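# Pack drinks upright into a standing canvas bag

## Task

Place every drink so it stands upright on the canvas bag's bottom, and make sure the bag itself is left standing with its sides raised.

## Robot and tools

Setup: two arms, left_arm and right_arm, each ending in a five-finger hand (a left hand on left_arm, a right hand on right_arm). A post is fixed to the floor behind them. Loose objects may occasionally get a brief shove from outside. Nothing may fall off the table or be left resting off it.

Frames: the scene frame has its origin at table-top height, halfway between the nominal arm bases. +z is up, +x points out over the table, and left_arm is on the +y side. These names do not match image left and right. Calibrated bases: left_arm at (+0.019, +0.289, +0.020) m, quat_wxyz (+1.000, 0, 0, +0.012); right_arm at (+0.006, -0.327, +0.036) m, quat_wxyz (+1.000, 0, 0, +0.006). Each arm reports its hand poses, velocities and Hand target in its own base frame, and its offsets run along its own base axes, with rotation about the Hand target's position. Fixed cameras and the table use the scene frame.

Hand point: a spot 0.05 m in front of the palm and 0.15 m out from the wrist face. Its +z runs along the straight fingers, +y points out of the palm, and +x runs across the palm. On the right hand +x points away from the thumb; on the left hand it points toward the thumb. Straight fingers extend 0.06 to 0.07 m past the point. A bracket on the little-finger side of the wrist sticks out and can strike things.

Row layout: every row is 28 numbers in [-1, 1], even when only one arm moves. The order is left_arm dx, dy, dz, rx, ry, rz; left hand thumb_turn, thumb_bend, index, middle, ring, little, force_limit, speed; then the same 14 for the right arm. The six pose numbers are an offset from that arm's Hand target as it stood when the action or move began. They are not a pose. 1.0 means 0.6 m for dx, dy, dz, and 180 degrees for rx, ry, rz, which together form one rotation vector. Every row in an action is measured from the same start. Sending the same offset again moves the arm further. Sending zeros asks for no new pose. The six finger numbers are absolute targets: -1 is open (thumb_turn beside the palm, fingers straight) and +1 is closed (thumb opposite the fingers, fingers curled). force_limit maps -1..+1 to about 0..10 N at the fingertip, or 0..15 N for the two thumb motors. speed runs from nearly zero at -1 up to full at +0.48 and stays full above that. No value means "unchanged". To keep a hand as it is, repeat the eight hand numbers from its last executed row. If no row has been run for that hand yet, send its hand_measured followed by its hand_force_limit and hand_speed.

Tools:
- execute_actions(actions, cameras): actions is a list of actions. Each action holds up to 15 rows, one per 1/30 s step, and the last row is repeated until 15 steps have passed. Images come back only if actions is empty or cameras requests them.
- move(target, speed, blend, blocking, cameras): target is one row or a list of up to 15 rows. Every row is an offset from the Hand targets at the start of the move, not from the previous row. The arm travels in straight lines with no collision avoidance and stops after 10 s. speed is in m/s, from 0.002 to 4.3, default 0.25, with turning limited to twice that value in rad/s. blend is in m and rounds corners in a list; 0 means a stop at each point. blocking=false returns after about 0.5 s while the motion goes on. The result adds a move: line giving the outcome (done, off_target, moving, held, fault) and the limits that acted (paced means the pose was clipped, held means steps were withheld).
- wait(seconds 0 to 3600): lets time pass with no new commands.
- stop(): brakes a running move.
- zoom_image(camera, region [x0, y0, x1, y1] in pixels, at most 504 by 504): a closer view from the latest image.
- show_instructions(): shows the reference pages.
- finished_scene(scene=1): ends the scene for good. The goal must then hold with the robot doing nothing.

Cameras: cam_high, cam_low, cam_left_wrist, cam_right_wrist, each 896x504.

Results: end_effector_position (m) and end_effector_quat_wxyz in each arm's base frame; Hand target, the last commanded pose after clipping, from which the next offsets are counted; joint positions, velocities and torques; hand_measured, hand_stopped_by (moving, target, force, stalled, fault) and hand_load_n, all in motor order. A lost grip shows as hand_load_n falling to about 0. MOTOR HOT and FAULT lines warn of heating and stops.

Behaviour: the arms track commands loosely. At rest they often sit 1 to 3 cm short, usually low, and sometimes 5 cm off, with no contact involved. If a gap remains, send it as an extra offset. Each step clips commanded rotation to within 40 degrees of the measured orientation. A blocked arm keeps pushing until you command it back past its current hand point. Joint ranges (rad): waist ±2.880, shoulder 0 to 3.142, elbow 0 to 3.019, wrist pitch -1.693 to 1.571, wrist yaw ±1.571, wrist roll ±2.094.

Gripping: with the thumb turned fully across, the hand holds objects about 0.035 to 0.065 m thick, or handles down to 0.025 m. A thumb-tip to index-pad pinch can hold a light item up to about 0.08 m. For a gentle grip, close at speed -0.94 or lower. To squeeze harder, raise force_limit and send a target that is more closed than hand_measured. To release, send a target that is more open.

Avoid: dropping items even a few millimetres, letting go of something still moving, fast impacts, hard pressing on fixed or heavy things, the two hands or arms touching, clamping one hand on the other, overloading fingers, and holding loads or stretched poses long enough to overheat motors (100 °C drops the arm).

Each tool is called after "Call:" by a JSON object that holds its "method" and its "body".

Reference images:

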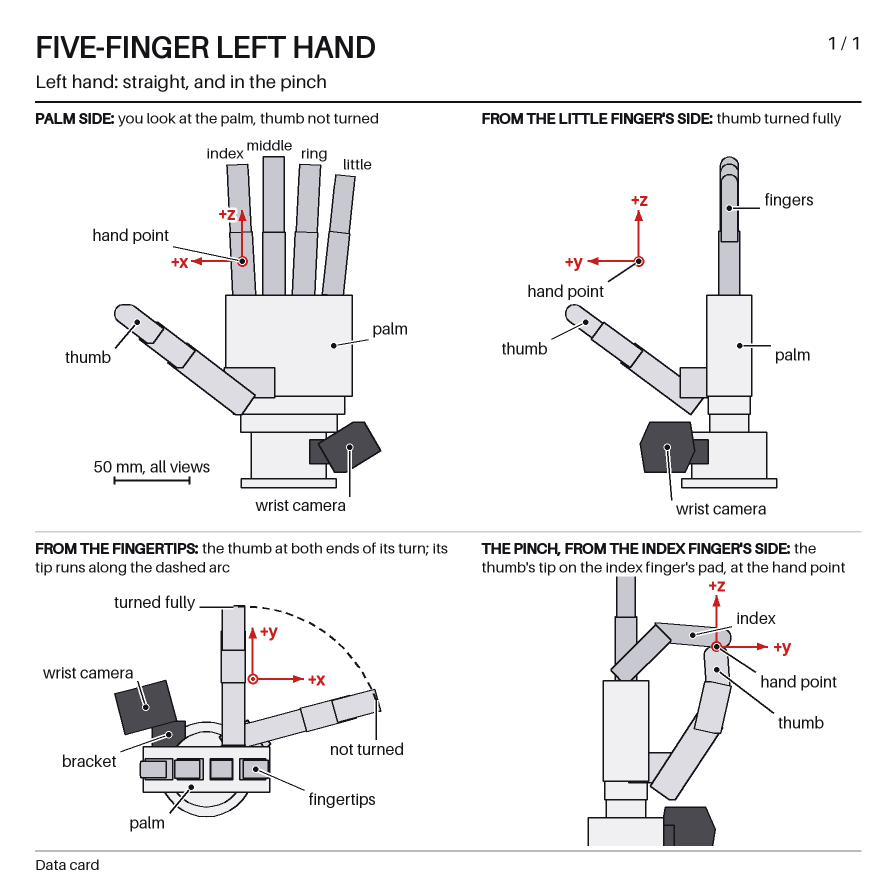

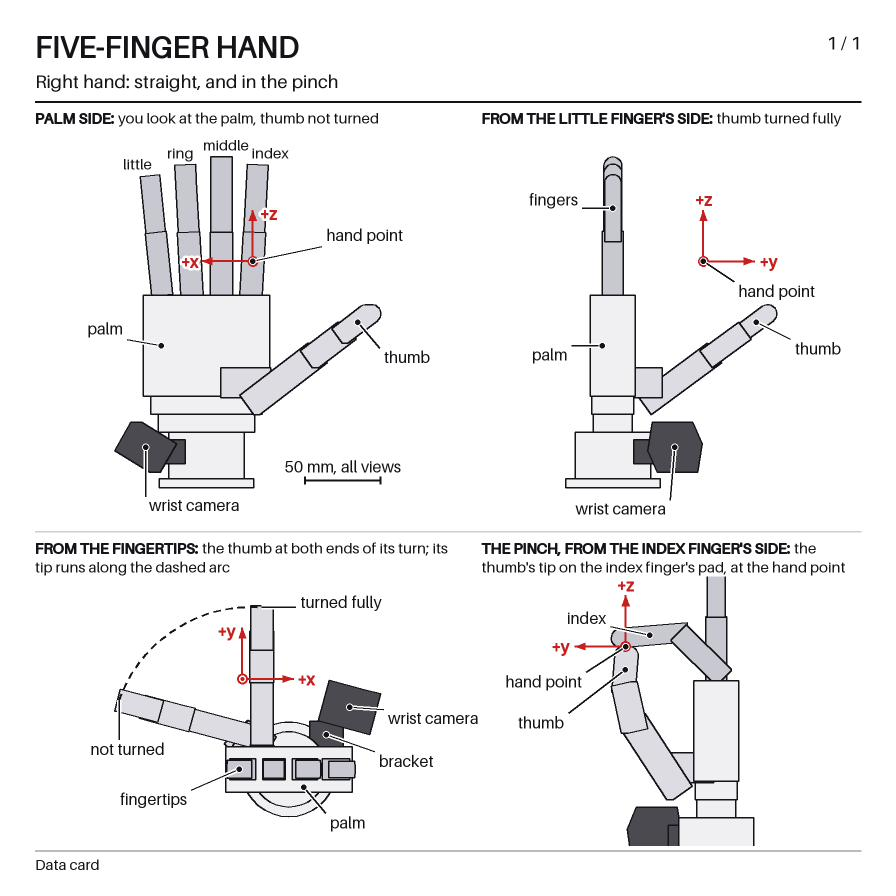

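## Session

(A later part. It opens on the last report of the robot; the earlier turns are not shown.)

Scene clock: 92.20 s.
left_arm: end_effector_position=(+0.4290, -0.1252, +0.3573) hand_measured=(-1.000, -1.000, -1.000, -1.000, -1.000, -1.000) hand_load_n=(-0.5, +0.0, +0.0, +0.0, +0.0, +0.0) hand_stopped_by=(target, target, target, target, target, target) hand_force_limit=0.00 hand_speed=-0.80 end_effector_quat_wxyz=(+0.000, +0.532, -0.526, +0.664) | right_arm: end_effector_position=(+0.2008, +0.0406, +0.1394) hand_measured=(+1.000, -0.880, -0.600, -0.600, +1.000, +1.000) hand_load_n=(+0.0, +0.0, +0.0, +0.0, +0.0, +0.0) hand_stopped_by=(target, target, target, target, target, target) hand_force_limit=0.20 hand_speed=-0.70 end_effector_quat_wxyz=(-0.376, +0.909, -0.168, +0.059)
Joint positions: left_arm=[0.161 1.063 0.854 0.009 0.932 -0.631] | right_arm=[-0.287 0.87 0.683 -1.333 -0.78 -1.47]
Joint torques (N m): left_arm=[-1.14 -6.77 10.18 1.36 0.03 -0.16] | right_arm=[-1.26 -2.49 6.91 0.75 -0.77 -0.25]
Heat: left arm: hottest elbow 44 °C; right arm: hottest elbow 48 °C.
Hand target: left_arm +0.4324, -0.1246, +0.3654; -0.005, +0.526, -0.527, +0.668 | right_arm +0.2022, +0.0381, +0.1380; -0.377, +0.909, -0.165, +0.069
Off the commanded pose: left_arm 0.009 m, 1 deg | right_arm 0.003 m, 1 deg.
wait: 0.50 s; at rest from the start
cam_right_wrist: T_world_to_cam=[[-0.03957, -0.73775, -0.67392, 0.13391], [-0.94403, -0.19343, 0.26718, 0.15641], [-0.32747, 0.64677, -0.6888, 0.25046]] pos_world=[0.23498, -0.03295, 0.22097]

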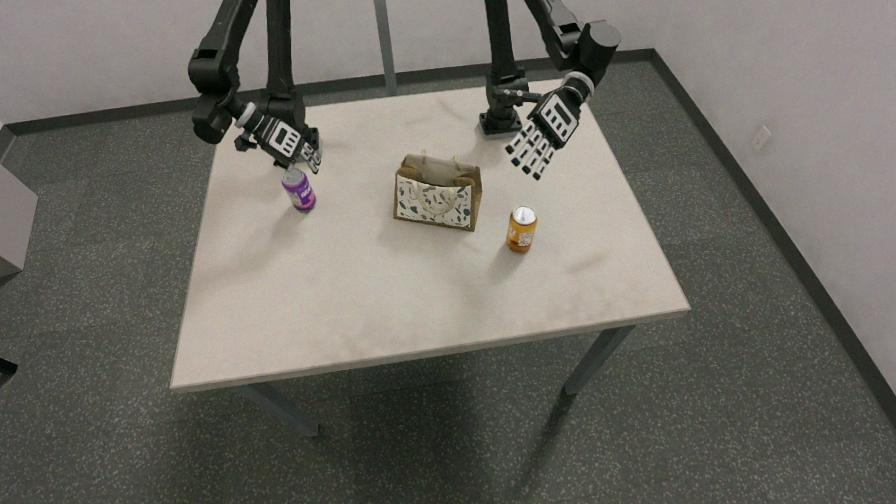

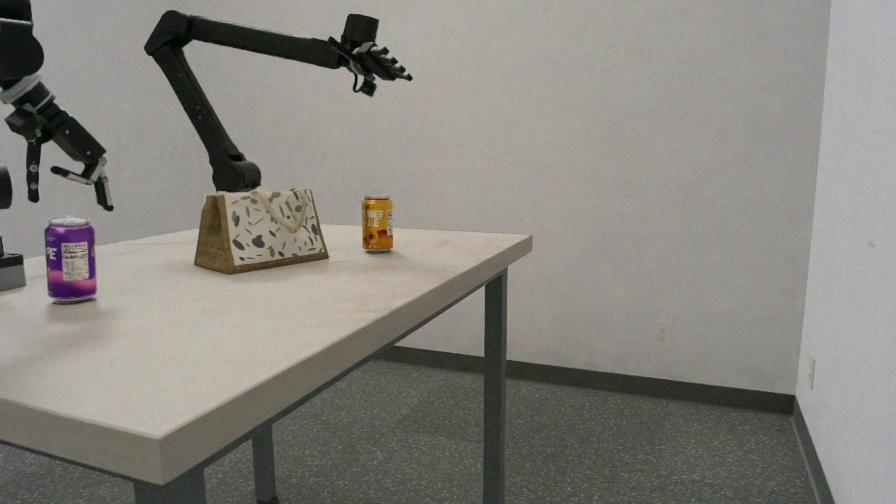

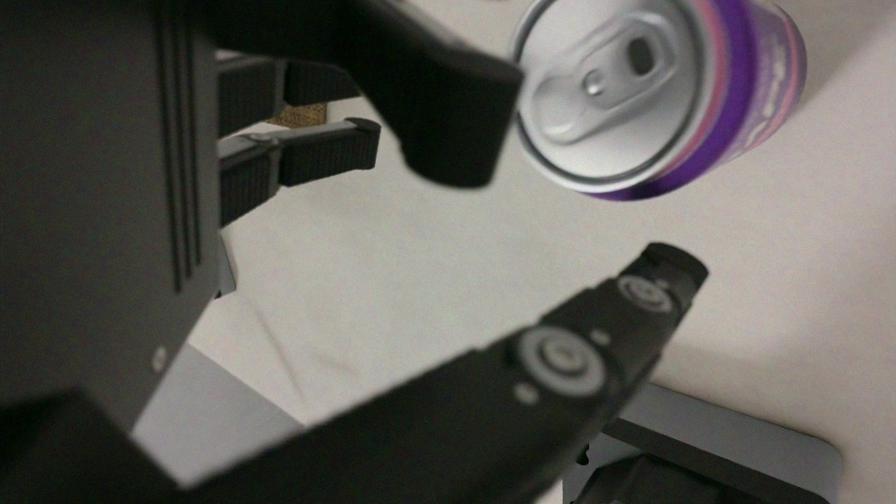

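Call:
{"method": "wait", "body": {"seconds": 4, "cameras": ["cam_high","cam_low","cam_right_wrist"]}}

Call:
{"method": "zoom_image", "body": {"camera": "cam_low", "region": [0, 60, 160, 320]}}

Call:
{"method": "zoom_image", "body": {"camera": "cam_high", "region": [240, 120, 350, 230]}}

Scene clock: 96.53 s.
left_arm: end_effector_position=(+0.4290, -0.1252, +0.3573) hand_measured=(-1.000, -1.000, -1.000, -1.000, -1.000, -1.000) hand_load_n=(-0.5, +0.0, +0.0, +0.0, +0.0, +0.0) hand_stopped_by=(target, target, target, target, target, target) hand_force_limit=0.00 hand_speed=-0.80 end_effector_quat_wxyz=(+0.000, +0.532, -0.526, +0.664) | right_arm: end_effector_position=(+0.2008, +0.0406, +0.1394) hand_measured=(+1.000, -0.880, -0.600, -0.600, +1.000, +1.000) hand_load_n=(+0.0, +0.0, +0.0, +0.0, +0.0, +0.0) hand_stopped_by=(target, target, target, target, target, target) hand_force_limit=0.20 hand_speed=-0.70 end_effector_quat_wxyz=(-0.376, +0.909, -0.168, +0.059)
Joint positions: left_arm=[0.161 1.063 0.854 0.009 0.932 -0.631] | right_arm=[-0.287 0.87 0.683 -1.333 -0.78 -1.47]
Joint torques (N m): left_arm=[-1.08 -6.83 10.17 1.36 0.03 -0.15] | right_arm=[-1.26 -2.61 6.87 0.69 -0.76 -0.26]
Heat: left arm: hottest elbow 44 °C; right arm: hottest elbow 48 °C.
Hand target: left_arm +0.4324, -0.1246, +0.3654; -0.005, +0.526, -0.527, +0.668 | right_arm +0.2022, +0.0381, +0.1380; -0.377, +0.909, -0.165, +0.069
Off the commanded pose: left_arm 0.009 m, 1 deg | right_arm 0.003 m, 1 deg.
wait: 4.00 s; at rest from the start
cam_right_wrist: T_world_to_cam=[[-0.03957, -0.73775, -0.67392, 0.13391], [-0.94403, -0.19343, 0.26718, 0.15641], [-0.32747, 0.64677, -0.6888, 0.25046]] pos_world=[0.23498, -0.03295, 0.22097]

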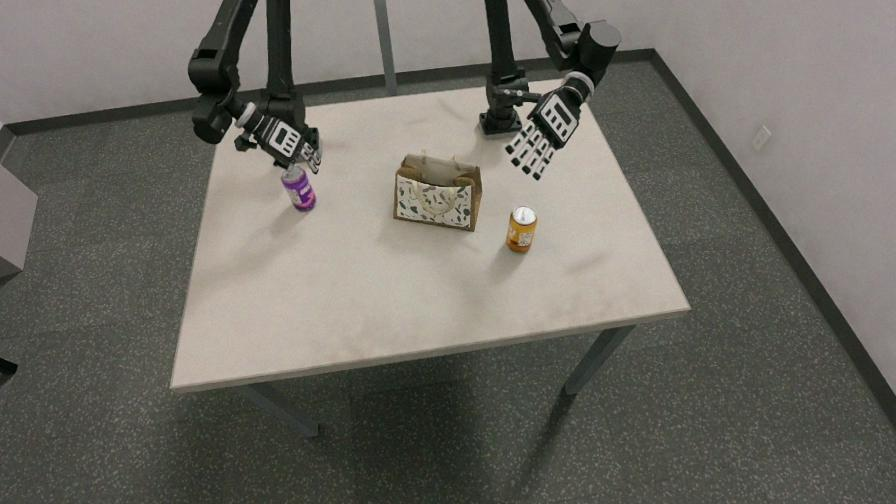

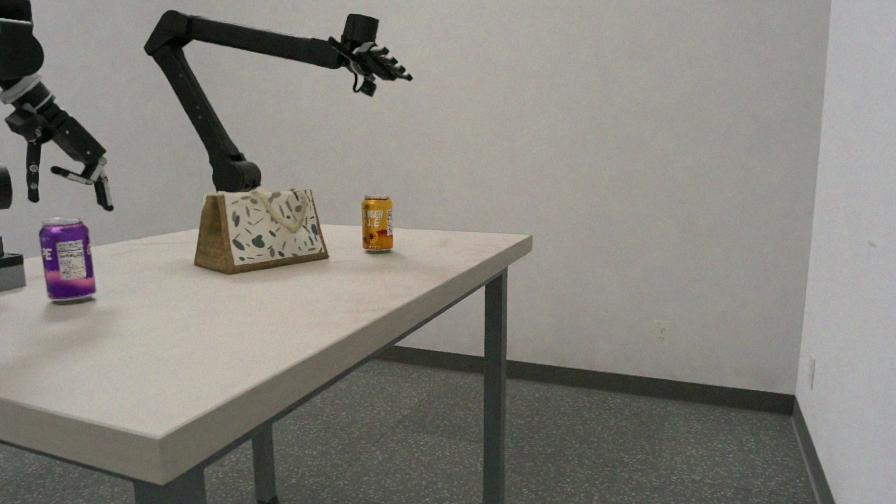

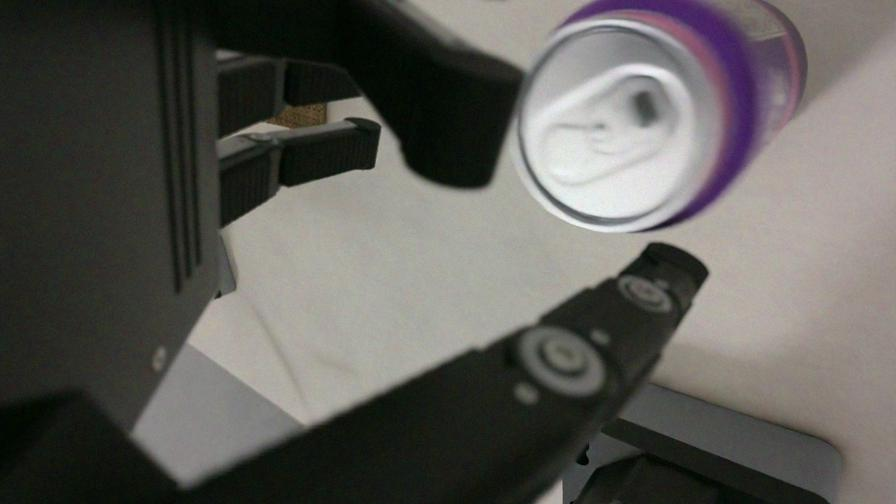

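Scaled by 1.938 from the camera's image (finer frame: 1280x720).

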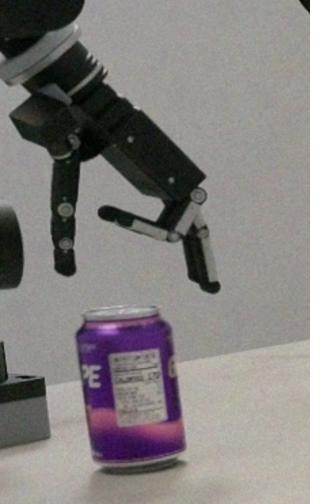

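Scaled by 4.582 from the camera's image (finer frame: 1280x720).

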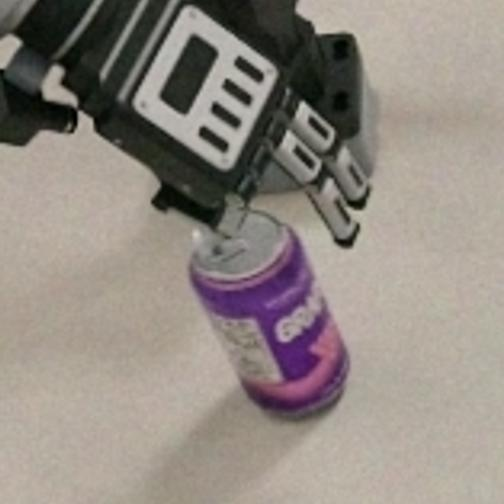

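Call:
{"method": "wait", "body": {"seconds": 15, "cameras": ["cam_high","cam_low","cam_right_wrist"]}}

Call:
{"method": "zoom_image", "body": {"camera": "cam_low", "region": [0, 60, 160, 320]}}

Scene clock: 110.73 s.
left_arm: end_effector_position=(+0.4290, -0.1252, +0.3573) hand_measured=(-1.000, -1.000, -1.000, -1.000, -1.000, -1.000) hand_load_n=(+0.0, -0.5, +0.0, +0.0, +0.0, +0.5) hand_stopped_by=(target, target, target, target, target, target) hand_force_limit=0.00 hand_speed=-0.80 end_effector_quat_wxyz=(+0.000, +0.532, -0.526, +0.664) | right_arm: end_effector_position=(+0.2008, +0.0406, +0.1394) hand_measured=(+1.000, -0.880, -0.600, -0.600, +1.000, +1.000) hand_load_n=(+0.0, +0.0, +0.0, +0.0, +0.0, +0.0) hand_stopped_by=(target, target, target, target, target, target) hand_force_limit=0.20 hand_speed=-0.70 end_effector_quat_wxyz=(-0.376, +0.909, -0.168, +0.059)
Joint positions: left_arm=[0.161 1.063 0.854 0.009 0.932 -0.631] | right_arm=[-0.287 0.87 0.683 -1.333 -0.78 -1.47]
Joint torques (N m): left_arm=[-1.08 -6.77 10.15 1.35 0.03 -0.15] | right_arm=[-1.26 -2.61 6.93 0.75 -0.77 -0.26]
Heat: left arm: hottest elbow 44 °C; right arm: hottest elbow 48 °C.
Hand target: left_arm +0.4324, -0.1246, +0.3654; -0.005, +0.526, -0.527, +0.668 | right_arm +0.2022, +0.0381, +0.1380; -0.377, +0.909, -0.165, +0.069
Off the commanded pose: left_arm 0.009 m, 1 deg | right_arm 0.003 m, 1 deg.
wait: 13.80 of 15 s (the remaining seconds did not pass); at rest from the start
cam_right_wrist: T_world_to_cam=[[-0.03957, -0.73775, -0.67392, 0.13391], [-0.94403, -0.19343, 0.26718, 0.15641], [-0.32747, 0.64677, -0.6888, 0.25046]] pos_world=[0.23498, -0.03295, 0.22097]

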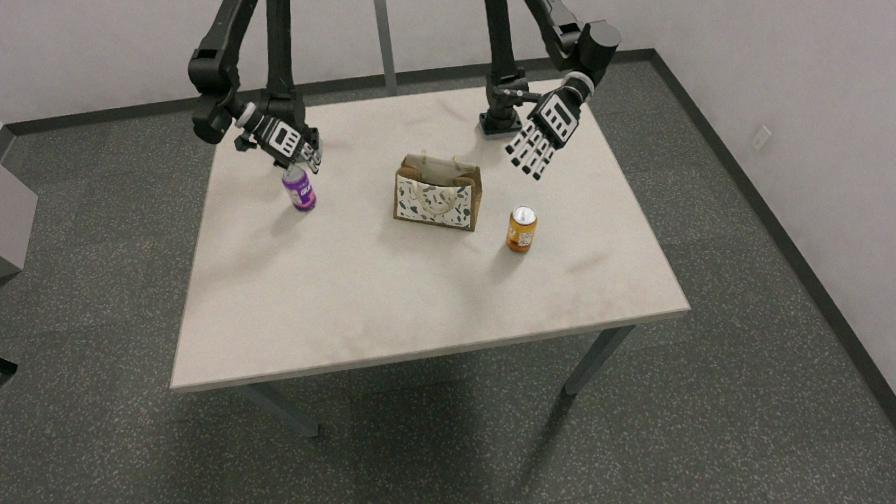

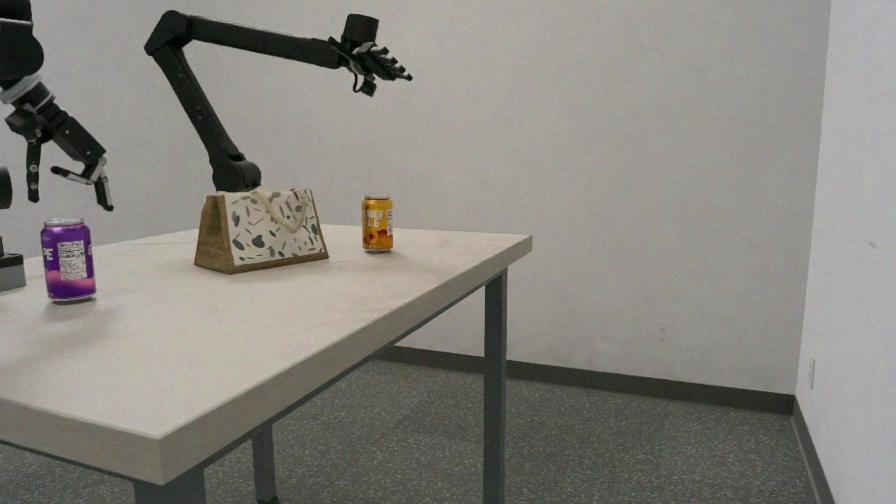

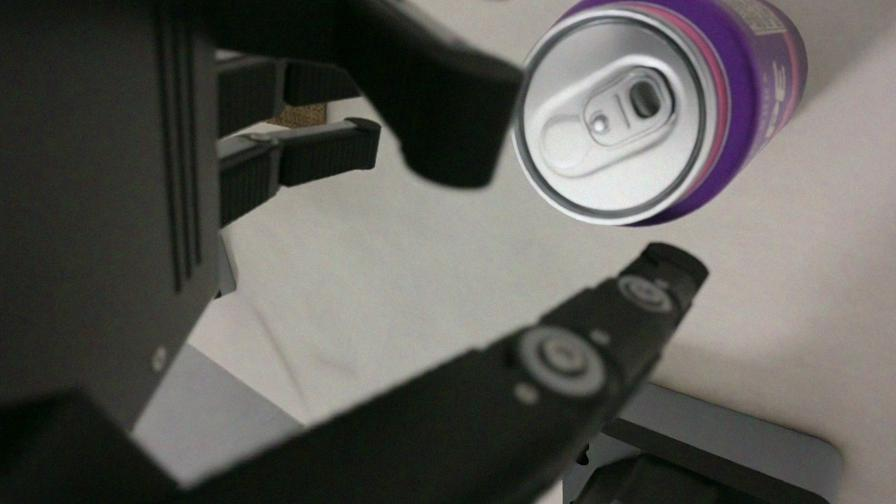

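Scaled by 1.938 from the camera's image (finer frame: 1280x720).

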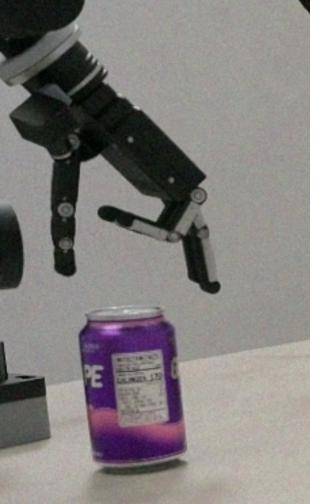

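Call:
{"method": "move", "body": {"target": [[0,0,0,0,0,0,-1,-1,-1,-1,-1,-1,0,-0.8, 0,0,0.02,0,0,0,1,-0.88,-0.6,-0.6,-0.6,-0.6,0.2,-0.5],[0,0,0,0,0,0,-1,-1,-1,-1,-1,-1,0,-0.8, 0.0145,-0.0233,-0.02,0,0,0,1,-0.88,-0.6,-0.6,-0.6,-0.6,0.2,-0.5]], "speed": 0.08, "cameras": ["cam_high","cam_low","cam_right_wrist"]}}

Call:
{"method": "zoom_image", "body": {"camera": "cam_low", "region": [0, 60, 160, 320]}}

Call:
{"method": "zoom_image", "body": {"camera": "cam_high", "region": [240, 120, 350, 230]}}

Scene clock: 114.53 s.
left_arm: end_effector_position=(+0.4290, -0.1252, +0.3573) hand_measured=(-1.000, -1.000, -1.000, -1.000, -1.000, -1.000) hand_load_n=(-0.5, +0.0, +0.0, +0.0, +0.0, +0.0) hand_stopped_by=(target, target, target, target, target, target) hand_force_limit=0.00 hand_speed=-0.80 end_effector_quat_wxyz=(+0.000, +0.532, -0.526, +0.664) | right_arm: end_effector_position=(+0.2096, +0.0263, +0.1295) hand_measured=(+1.000, -0.880, -0.600, -0.600, -0.600, -0.600) hand_load_n=(+0.0, +0.0, +0.0, +0.0, +0.0, +0.0) hand_stopped_by=(target, target, target, target, target, target) hand_force_limit=0.20 hand_speed=-0.50 end_effector_quat_wxyz=(-0.375, +0.909, -0.167, +0.066)
Joint positions: left_arm=[0.161 1.063 0.854 0.009 0.932 -0.631] | right_arm=[-0.338 0.92 0.683 -1.319 -0.782 -1.54]
Joint torques (N m): left_arm=[-1.14 -6.83 10.15 1.36 0.02 -0.16] | right_arm=[-1.03 -2.08 6.8 0.65 -0.79 -0.27]
Heat: left arm: hottest elbow 44 °C; right arm: hottest elbow 48 °C.
Hand target: left_arm +0.4324, -0.1246, +0.3654; -0.005, +0.526, -0.527, +0.668 | right_arm +0.2109, +0.0241, +0.1260; -0.377, +0.909, -0.166, +0.069
Off the commanded pose: left_arm 0.009 m, 1 deg | right_arm 0.004 m, 0 deg.
move: done
cam_right_wrist: T_world_to_cam=[[-0.03274, -0.74015, -0.67165, 0.11536], [-0.9477, -0.19048, 0.2561, 0.16668], [-0.31748, 0.6449, -0.6952, 0.25457]] pos_world=[0.24256, -0.04704, 0.21177]

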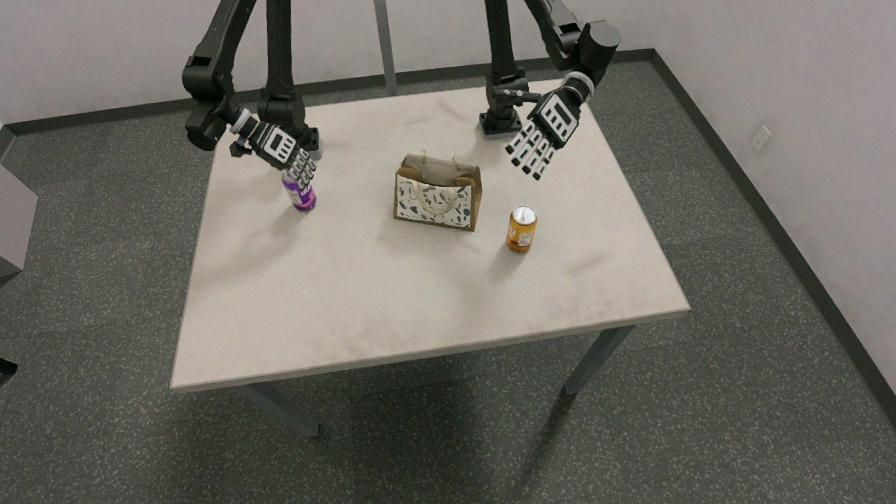

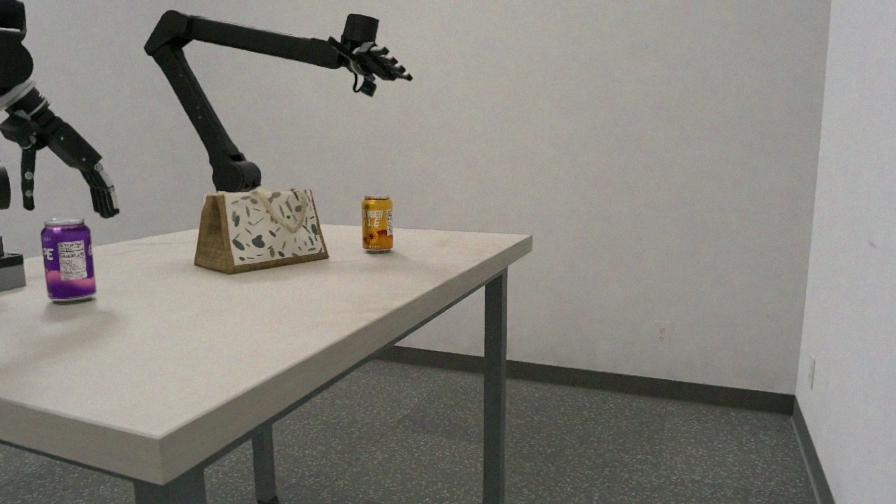

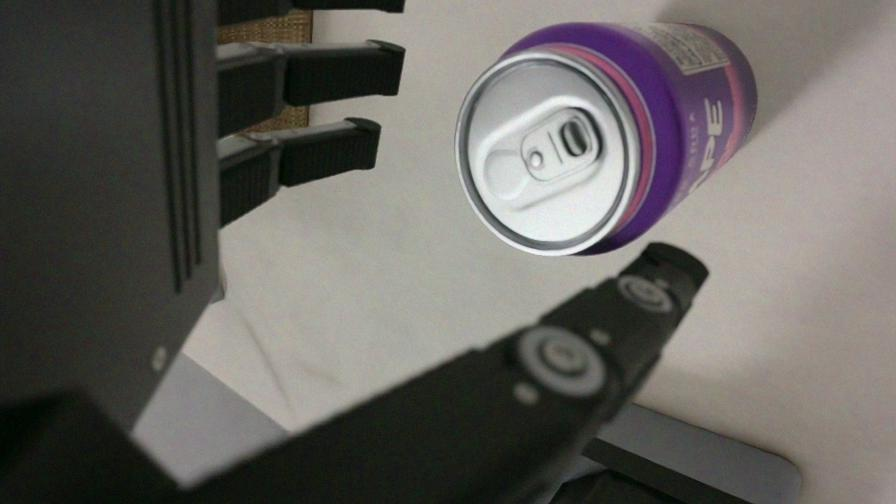

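Scaled by 1.938 from the camera's image (finer frame: 1280x720).

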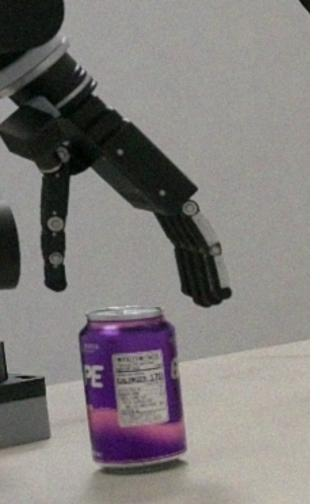

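Scaled by 4.582 from the camera's image (finer frame: 1280x720).

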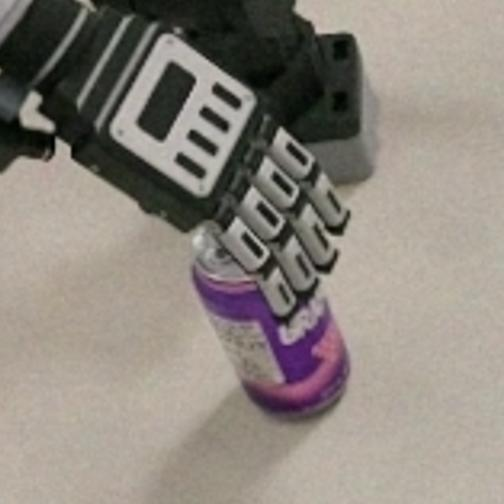

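Call:
{"method": "move", "body": {"target": [0,0,0,0,0,0,-1,-1,-1,-1,-1,-1,0,-0.8, 0,0,-0.065,0,0,0,1,-0.88,-0.6,-0.6,-0.6,-0.6,0.2,-0.5], "speed": 0.06, "cameras": ["cam_high","cam_low","cam_right_wrist"]}}

Call:
{"method": "zoom_image", "body": {"camera": "cam_low", "region": [0, 60, 160, 320]}}

Call:
{"method": "zoom_image", "body": {"camera": "cam_high", "region": [240, 120, 350, 230]}}

Scene clock: 116.23 s.
left_arm: end_effector_position=(+0.4290, -0.1252, +0.3573) hand_measured=(-1.000, -1.000, -1.000, -1.000, -1.000, -1.000) hand_load_n=(+0.0, +0.0, +0.0, +0.0, -0.5, -0.5) hand_stopped_by=(target, target, target, target, target, target) hand_force_limit=0.00 hand_speed=-0.80 end_effector_quat_wxyz=(+0.000, +0.532, -0.526, +0.664) | right_arm: end_effector_position=(+0.2106, +0.0259, +0.0912) hand_measured=(+1.000, -0.880, -0.600, -0.600, -0.600, -0.600) hand_load_n=(+0.0, +0.0, +0.0, -0.5, +0.0, +0.0) hand_stopped_by=(target, target, target, target, target, target) hand_force_limit=0.20 hand_speed=-0.50 end_effector_quat_wxyz=(-0.375, +0.910, -0.165, +0.067)
Joint positions: left_arm=[0.161 1.063 0.854 0.009 0.932 -0.631] | right_arm=[-0.338 0.96 0.6 -1.192 -0.782 -1.542]
Joint torques (N m): left_arm=[-1.14 -6.77 10.18 1.37 0.03 -0.15] | right_arm=[-1.03 -2.02 6.43 0.68 -0.77 -0.25]
Heat: left arm: hottest elbow 44 °C; right arm: hottest elbow 48 °C.
Hand target: left_arm +0.4324, -0.1246, +0.3654; -0.005, +0.526, -0.527, +0.668 | right_arm +0.2108, +0.0242, +0.0870; -0.377, +0.909, -0.165, +0.069
Off the commanded pose: left_arm 0.009 m, 1 deg | right_arm 0.005 m, 0 deg.
move: done
cam_right_wrist: T_world_to_cam=[[-0.02869, -0.74105, -0.67084, 0.08855], [-0.9486, -0.19142, 0.25202, 0.17796], [-0.31517, 0.64359, -0.69747, 0.22814]] pos_world=[0.24326, -0.04714, 0.17368]

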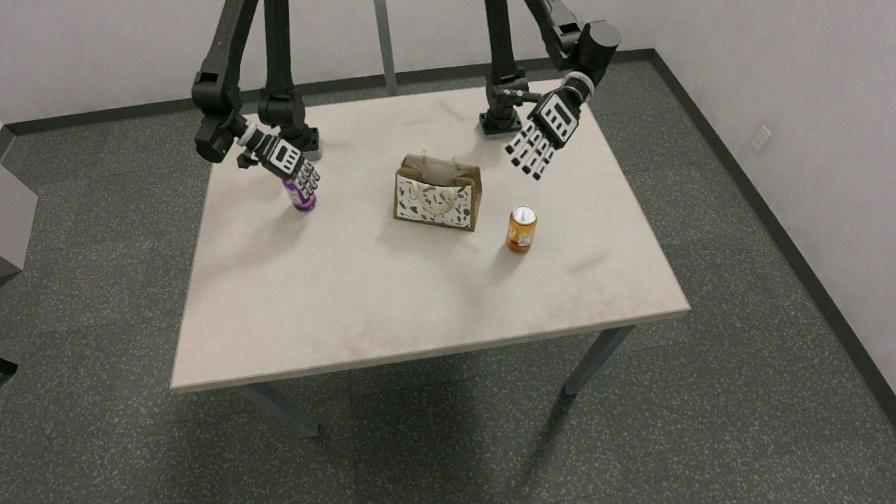

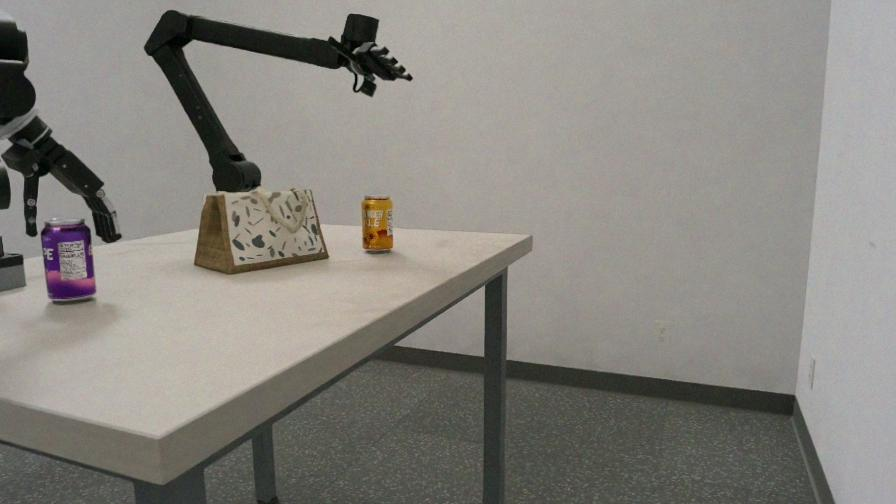

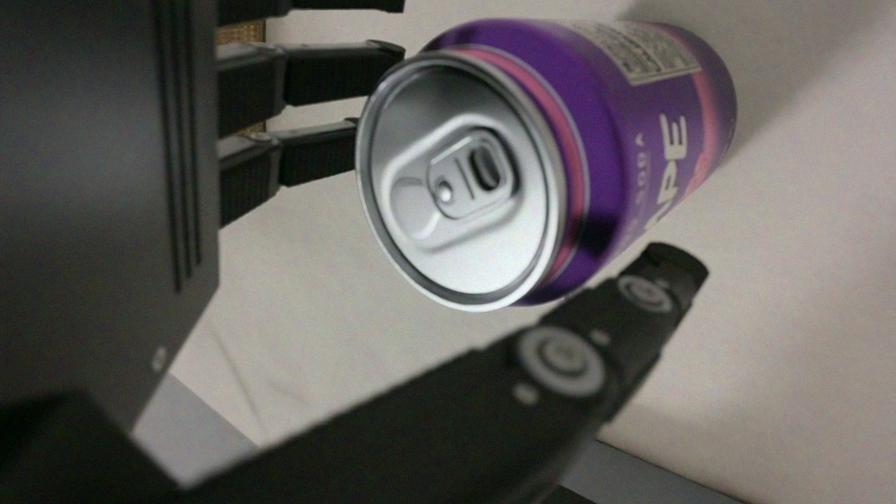

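Scaled by 1.938 from the camera's image (finer frame: 1280x720).

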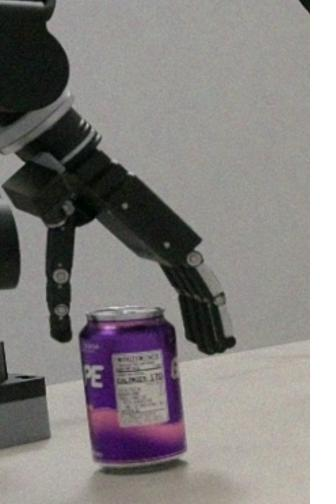

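Scaled by 4.582 from the camera's image (finer frame: 1280x720).

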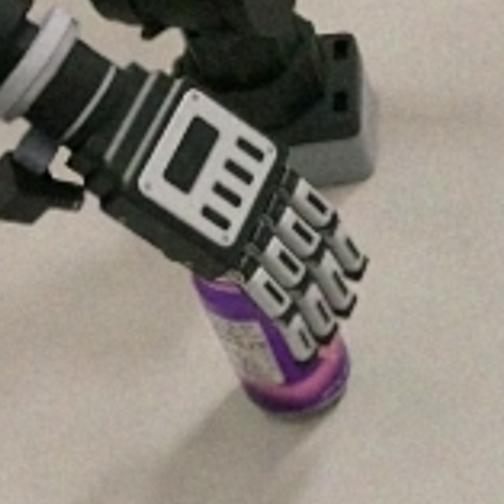

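Call:
{"method": "move", "body": {"target": [0,0,0,0,0,0,-1,-1,-1,-1,-1,-1,0,-0.8, -0.0018,-0.0047,-0.029,0,0,0,1,-0.88,-0.6,-0.6,-0.6,-0.6,0.2,-0.5], "speed": 0.06, "cameras": ["cam_high","cam_low","cam_right_wrist"]}}

Call:
{"method": "zoom_image", "body": {"camera": "cam_low", "region": [0, 60, 160, 320]}}

Scene clock: 117.87 s.
left_arm: end_effector_position=(+0.4290, -0.1252, +0.3573) hand_measured=(-1.000, -1.000, -1.000, -1.000, -1.000, -1.000) hand_load_n=(+0.0, +0.0, +0.0, +0.0, +0.0, +0.0) hand_stopped_by=(target, target, target, target, target, target) hand_force_limit=0.00 hand_speed=-0.80 end_effector_quat_wxyz=(+0.000, +0.532, -0.526, +0.664) | right_arm: end_effector_position=(+0.2097, +0.0234, +0.0736) hand_measured=(+1.000, -0.880, -0.600, -0.600, -0.600, -0.600) hand_load_n=(+0.0, +0.0, +0.0, +0.0, +0.0, +0.0) hand_stopped_by=(target, target, target, target, target, target) hand_force_limit=0.20 hand_speed=-0.50 end_effector_quat_wxyz=(-0.375, +0.909, -0.166, +0.067)
Joint positions: left_arm=[0.161 1.063 0.854 0.009 0.932 -0.631] | right_arm=[-0.351 0.99 0.567 -1.143 -0.782 -1.559]
Joint torques (N m): left_arm=[-1.14 -6.77 10.18 1.36 0.03 -0.16] | right_arm=[-1.08 -2.08 6.23 0.59 -0.75 -0.26]
Heat: left arm: hottest elbow 44 °C; right arm: hottest elbow 47 °C.
Hand target: left_arm +0.4324, -0.1246, +0.3654; -0.005, +0.526, -0.527, +0.668 | right_arm +0.2099, +0.0212, +0.0697; -0.377, +0.909, -0.166, +0.069
Off the commanded pose: left_arm 0.009 m, 1 deg | right_arm 0.004 m, 0 deg.
move: done
cam_right_wrist: T_world_to_cam=[[-0.02981, -0.74051, -0.67139, 0.07504], [-0.94823, -0.19151, 0.25333, 0.18085], [-0.31617, 0.64418, -0.69646, 0.2174]] pos_world=[0.24246, -0.04984, 0.15598]

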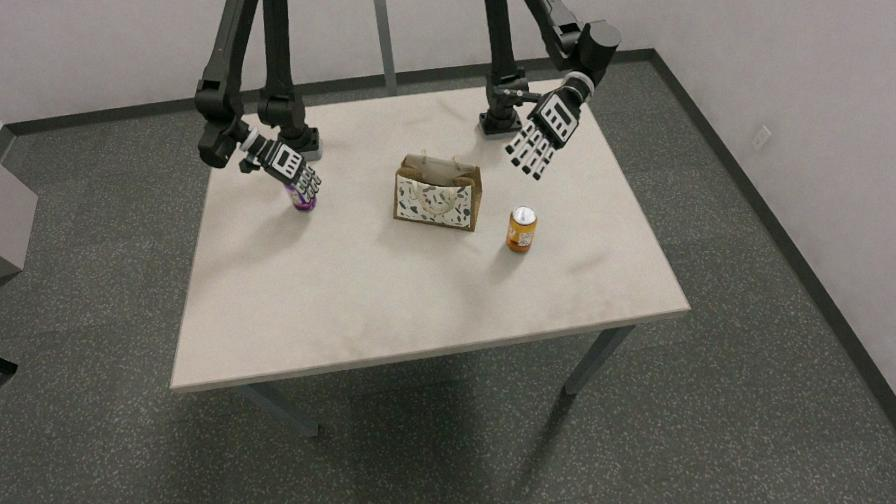

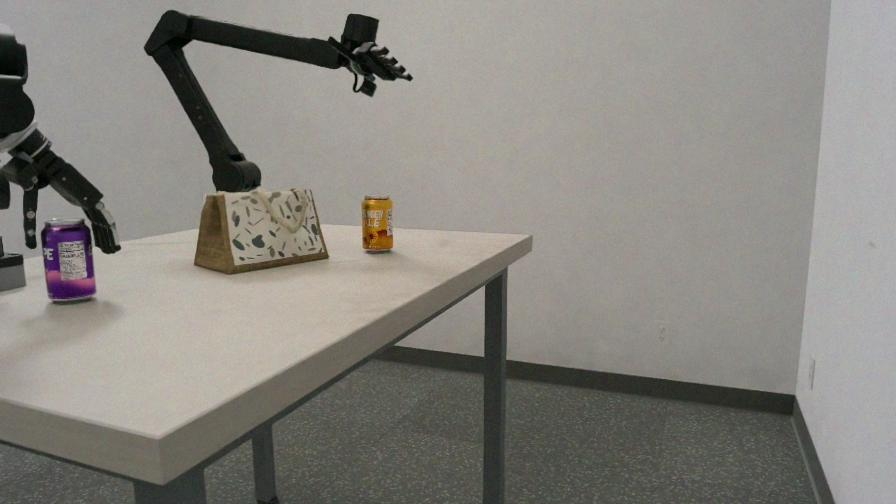

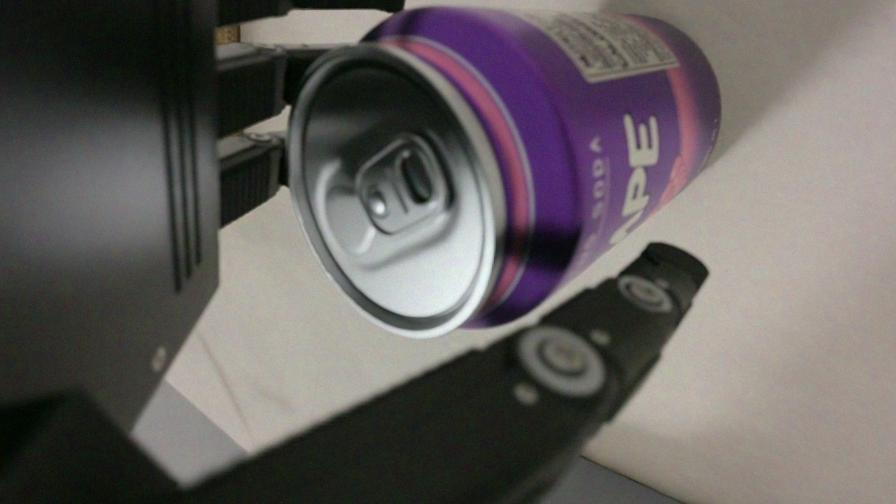

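Scaled by 1.938 from the camera's image (finer frame: 1280x720).

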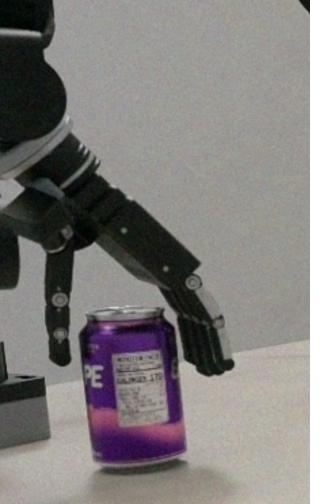

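Call:
{"method": "move", "body": {"target": [0,0,0,0,0,0,-1,-1,-1,-1,-1,-1,0,-0.8, 0,0,0,0,0,0,1,0.2,0.1,0.1,-0.6,-0.6,0.5,-0.92], "speed": 0.06, "cameras": ["cam_high","cam_low","cam_right_wrist"]}}

Call:
{"method": "zoom_image", "body": {"camera": "cam_low", "region": [0, 60, 160, 320]}}

Scene clock: 120.23 s.
left_arm: end_effector_position=(+0.4290, -0.1252, +0.3573) hand_measured=(-1.000, -1.000, -1.000, -1.000, -1.000, -1.000) hand_load_n=(-0.5, +0.0, +0.0, +0.0, +0.0, +0.0) hand_stopped_by=(target, target, target, target, target, target) hand_force_limit=0.00 hand_speed=-0.80 end_effector_quat_wxyz=(+0.000, +0.532, -0.526, +0.664) | right_arm: end_effector_position=(+0.2102, +0.0247, +0.0744) hand_measured=(+1.000, -0.710, -0.244, -0.304, -0.600, -0.600) hand_load_n=(+0.0, +11.5, +7.5, +7.0, +0.0, +0.0) hand_stopped_by=(target, force, force, force, target, target) hand_force_limit=0.50 hand_speed=-0.92 end_effector_quat_wxyz=(-0.379, +0.908, -0.165, +0.067)
Joint positions: left_arm=[0.161 1.063 0.854 0.009 0.932 -0.631] | right_arm=[-0.351 0.99 0.567 -1.143 -0.79 -1.56]
Joint torques (N m): left_arm=[-1.14 -6.83 10.18 1.37 0.03 -0.15] | right_arm=[-1.03 -2.02 6.19 0.64 -0.42 -0.25]
Heat: left arm: hottest elbow 45 °C; right arm: hottest elbow 47 °C.
Hand target: left_arm +0.4324, -0.1246, +0.3654; -0.005, +0.526, -0.527, +0.668 | right_arm +0.2099, +0.0213, +0.0697; -0.377, +0.909, -0.166, +0.069
Off the commanded pose: left_arm 0.009 m, 1 deg | right_arm 0.006 m, 0 deg.
move: done
cam_right_wrist: T_world_to_cam=[[-0.02754, -0.7355, -0.67697, 0.07647], [-0.94894, -0.19367, 0.24902, 0.18193], [-0.31426, 0.64926, -0.69261, 0.21644]] pos_world=[0.24276, -0.04905, 0.15637]

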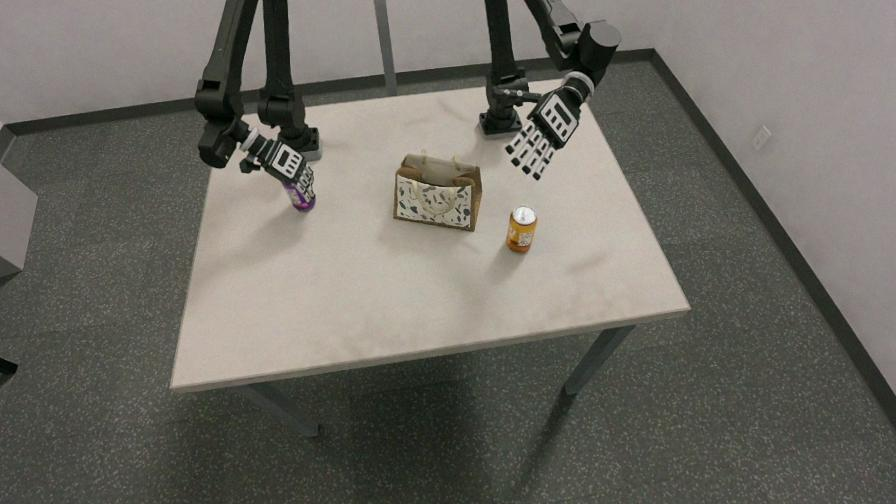

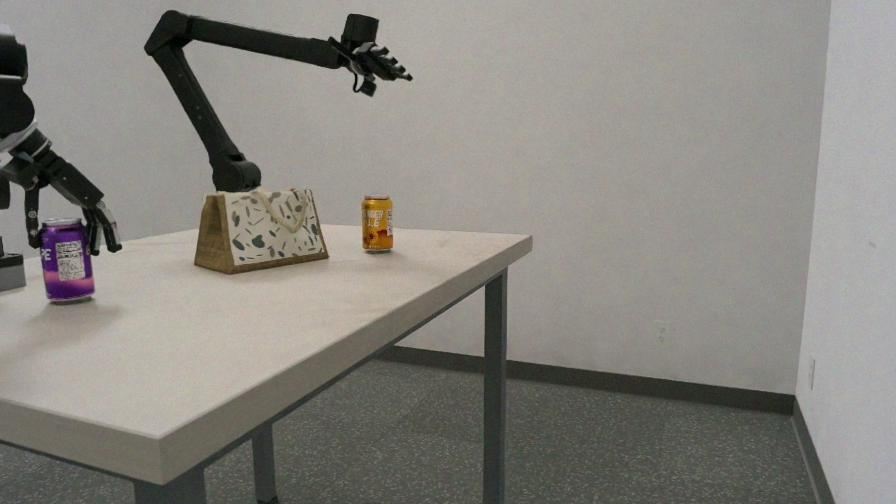

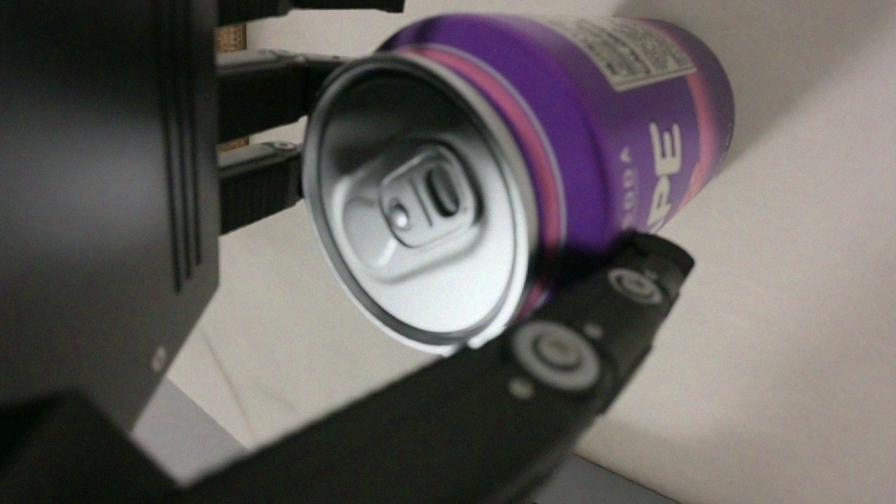

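Scaled by 1.938 from the camera's image (finer frame: 1280x720).

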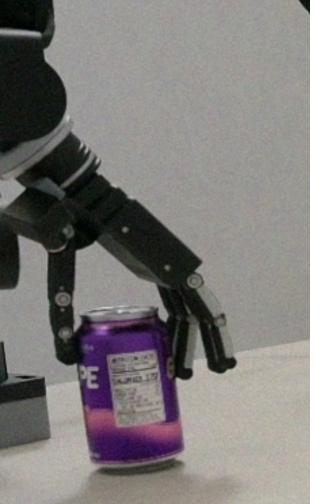

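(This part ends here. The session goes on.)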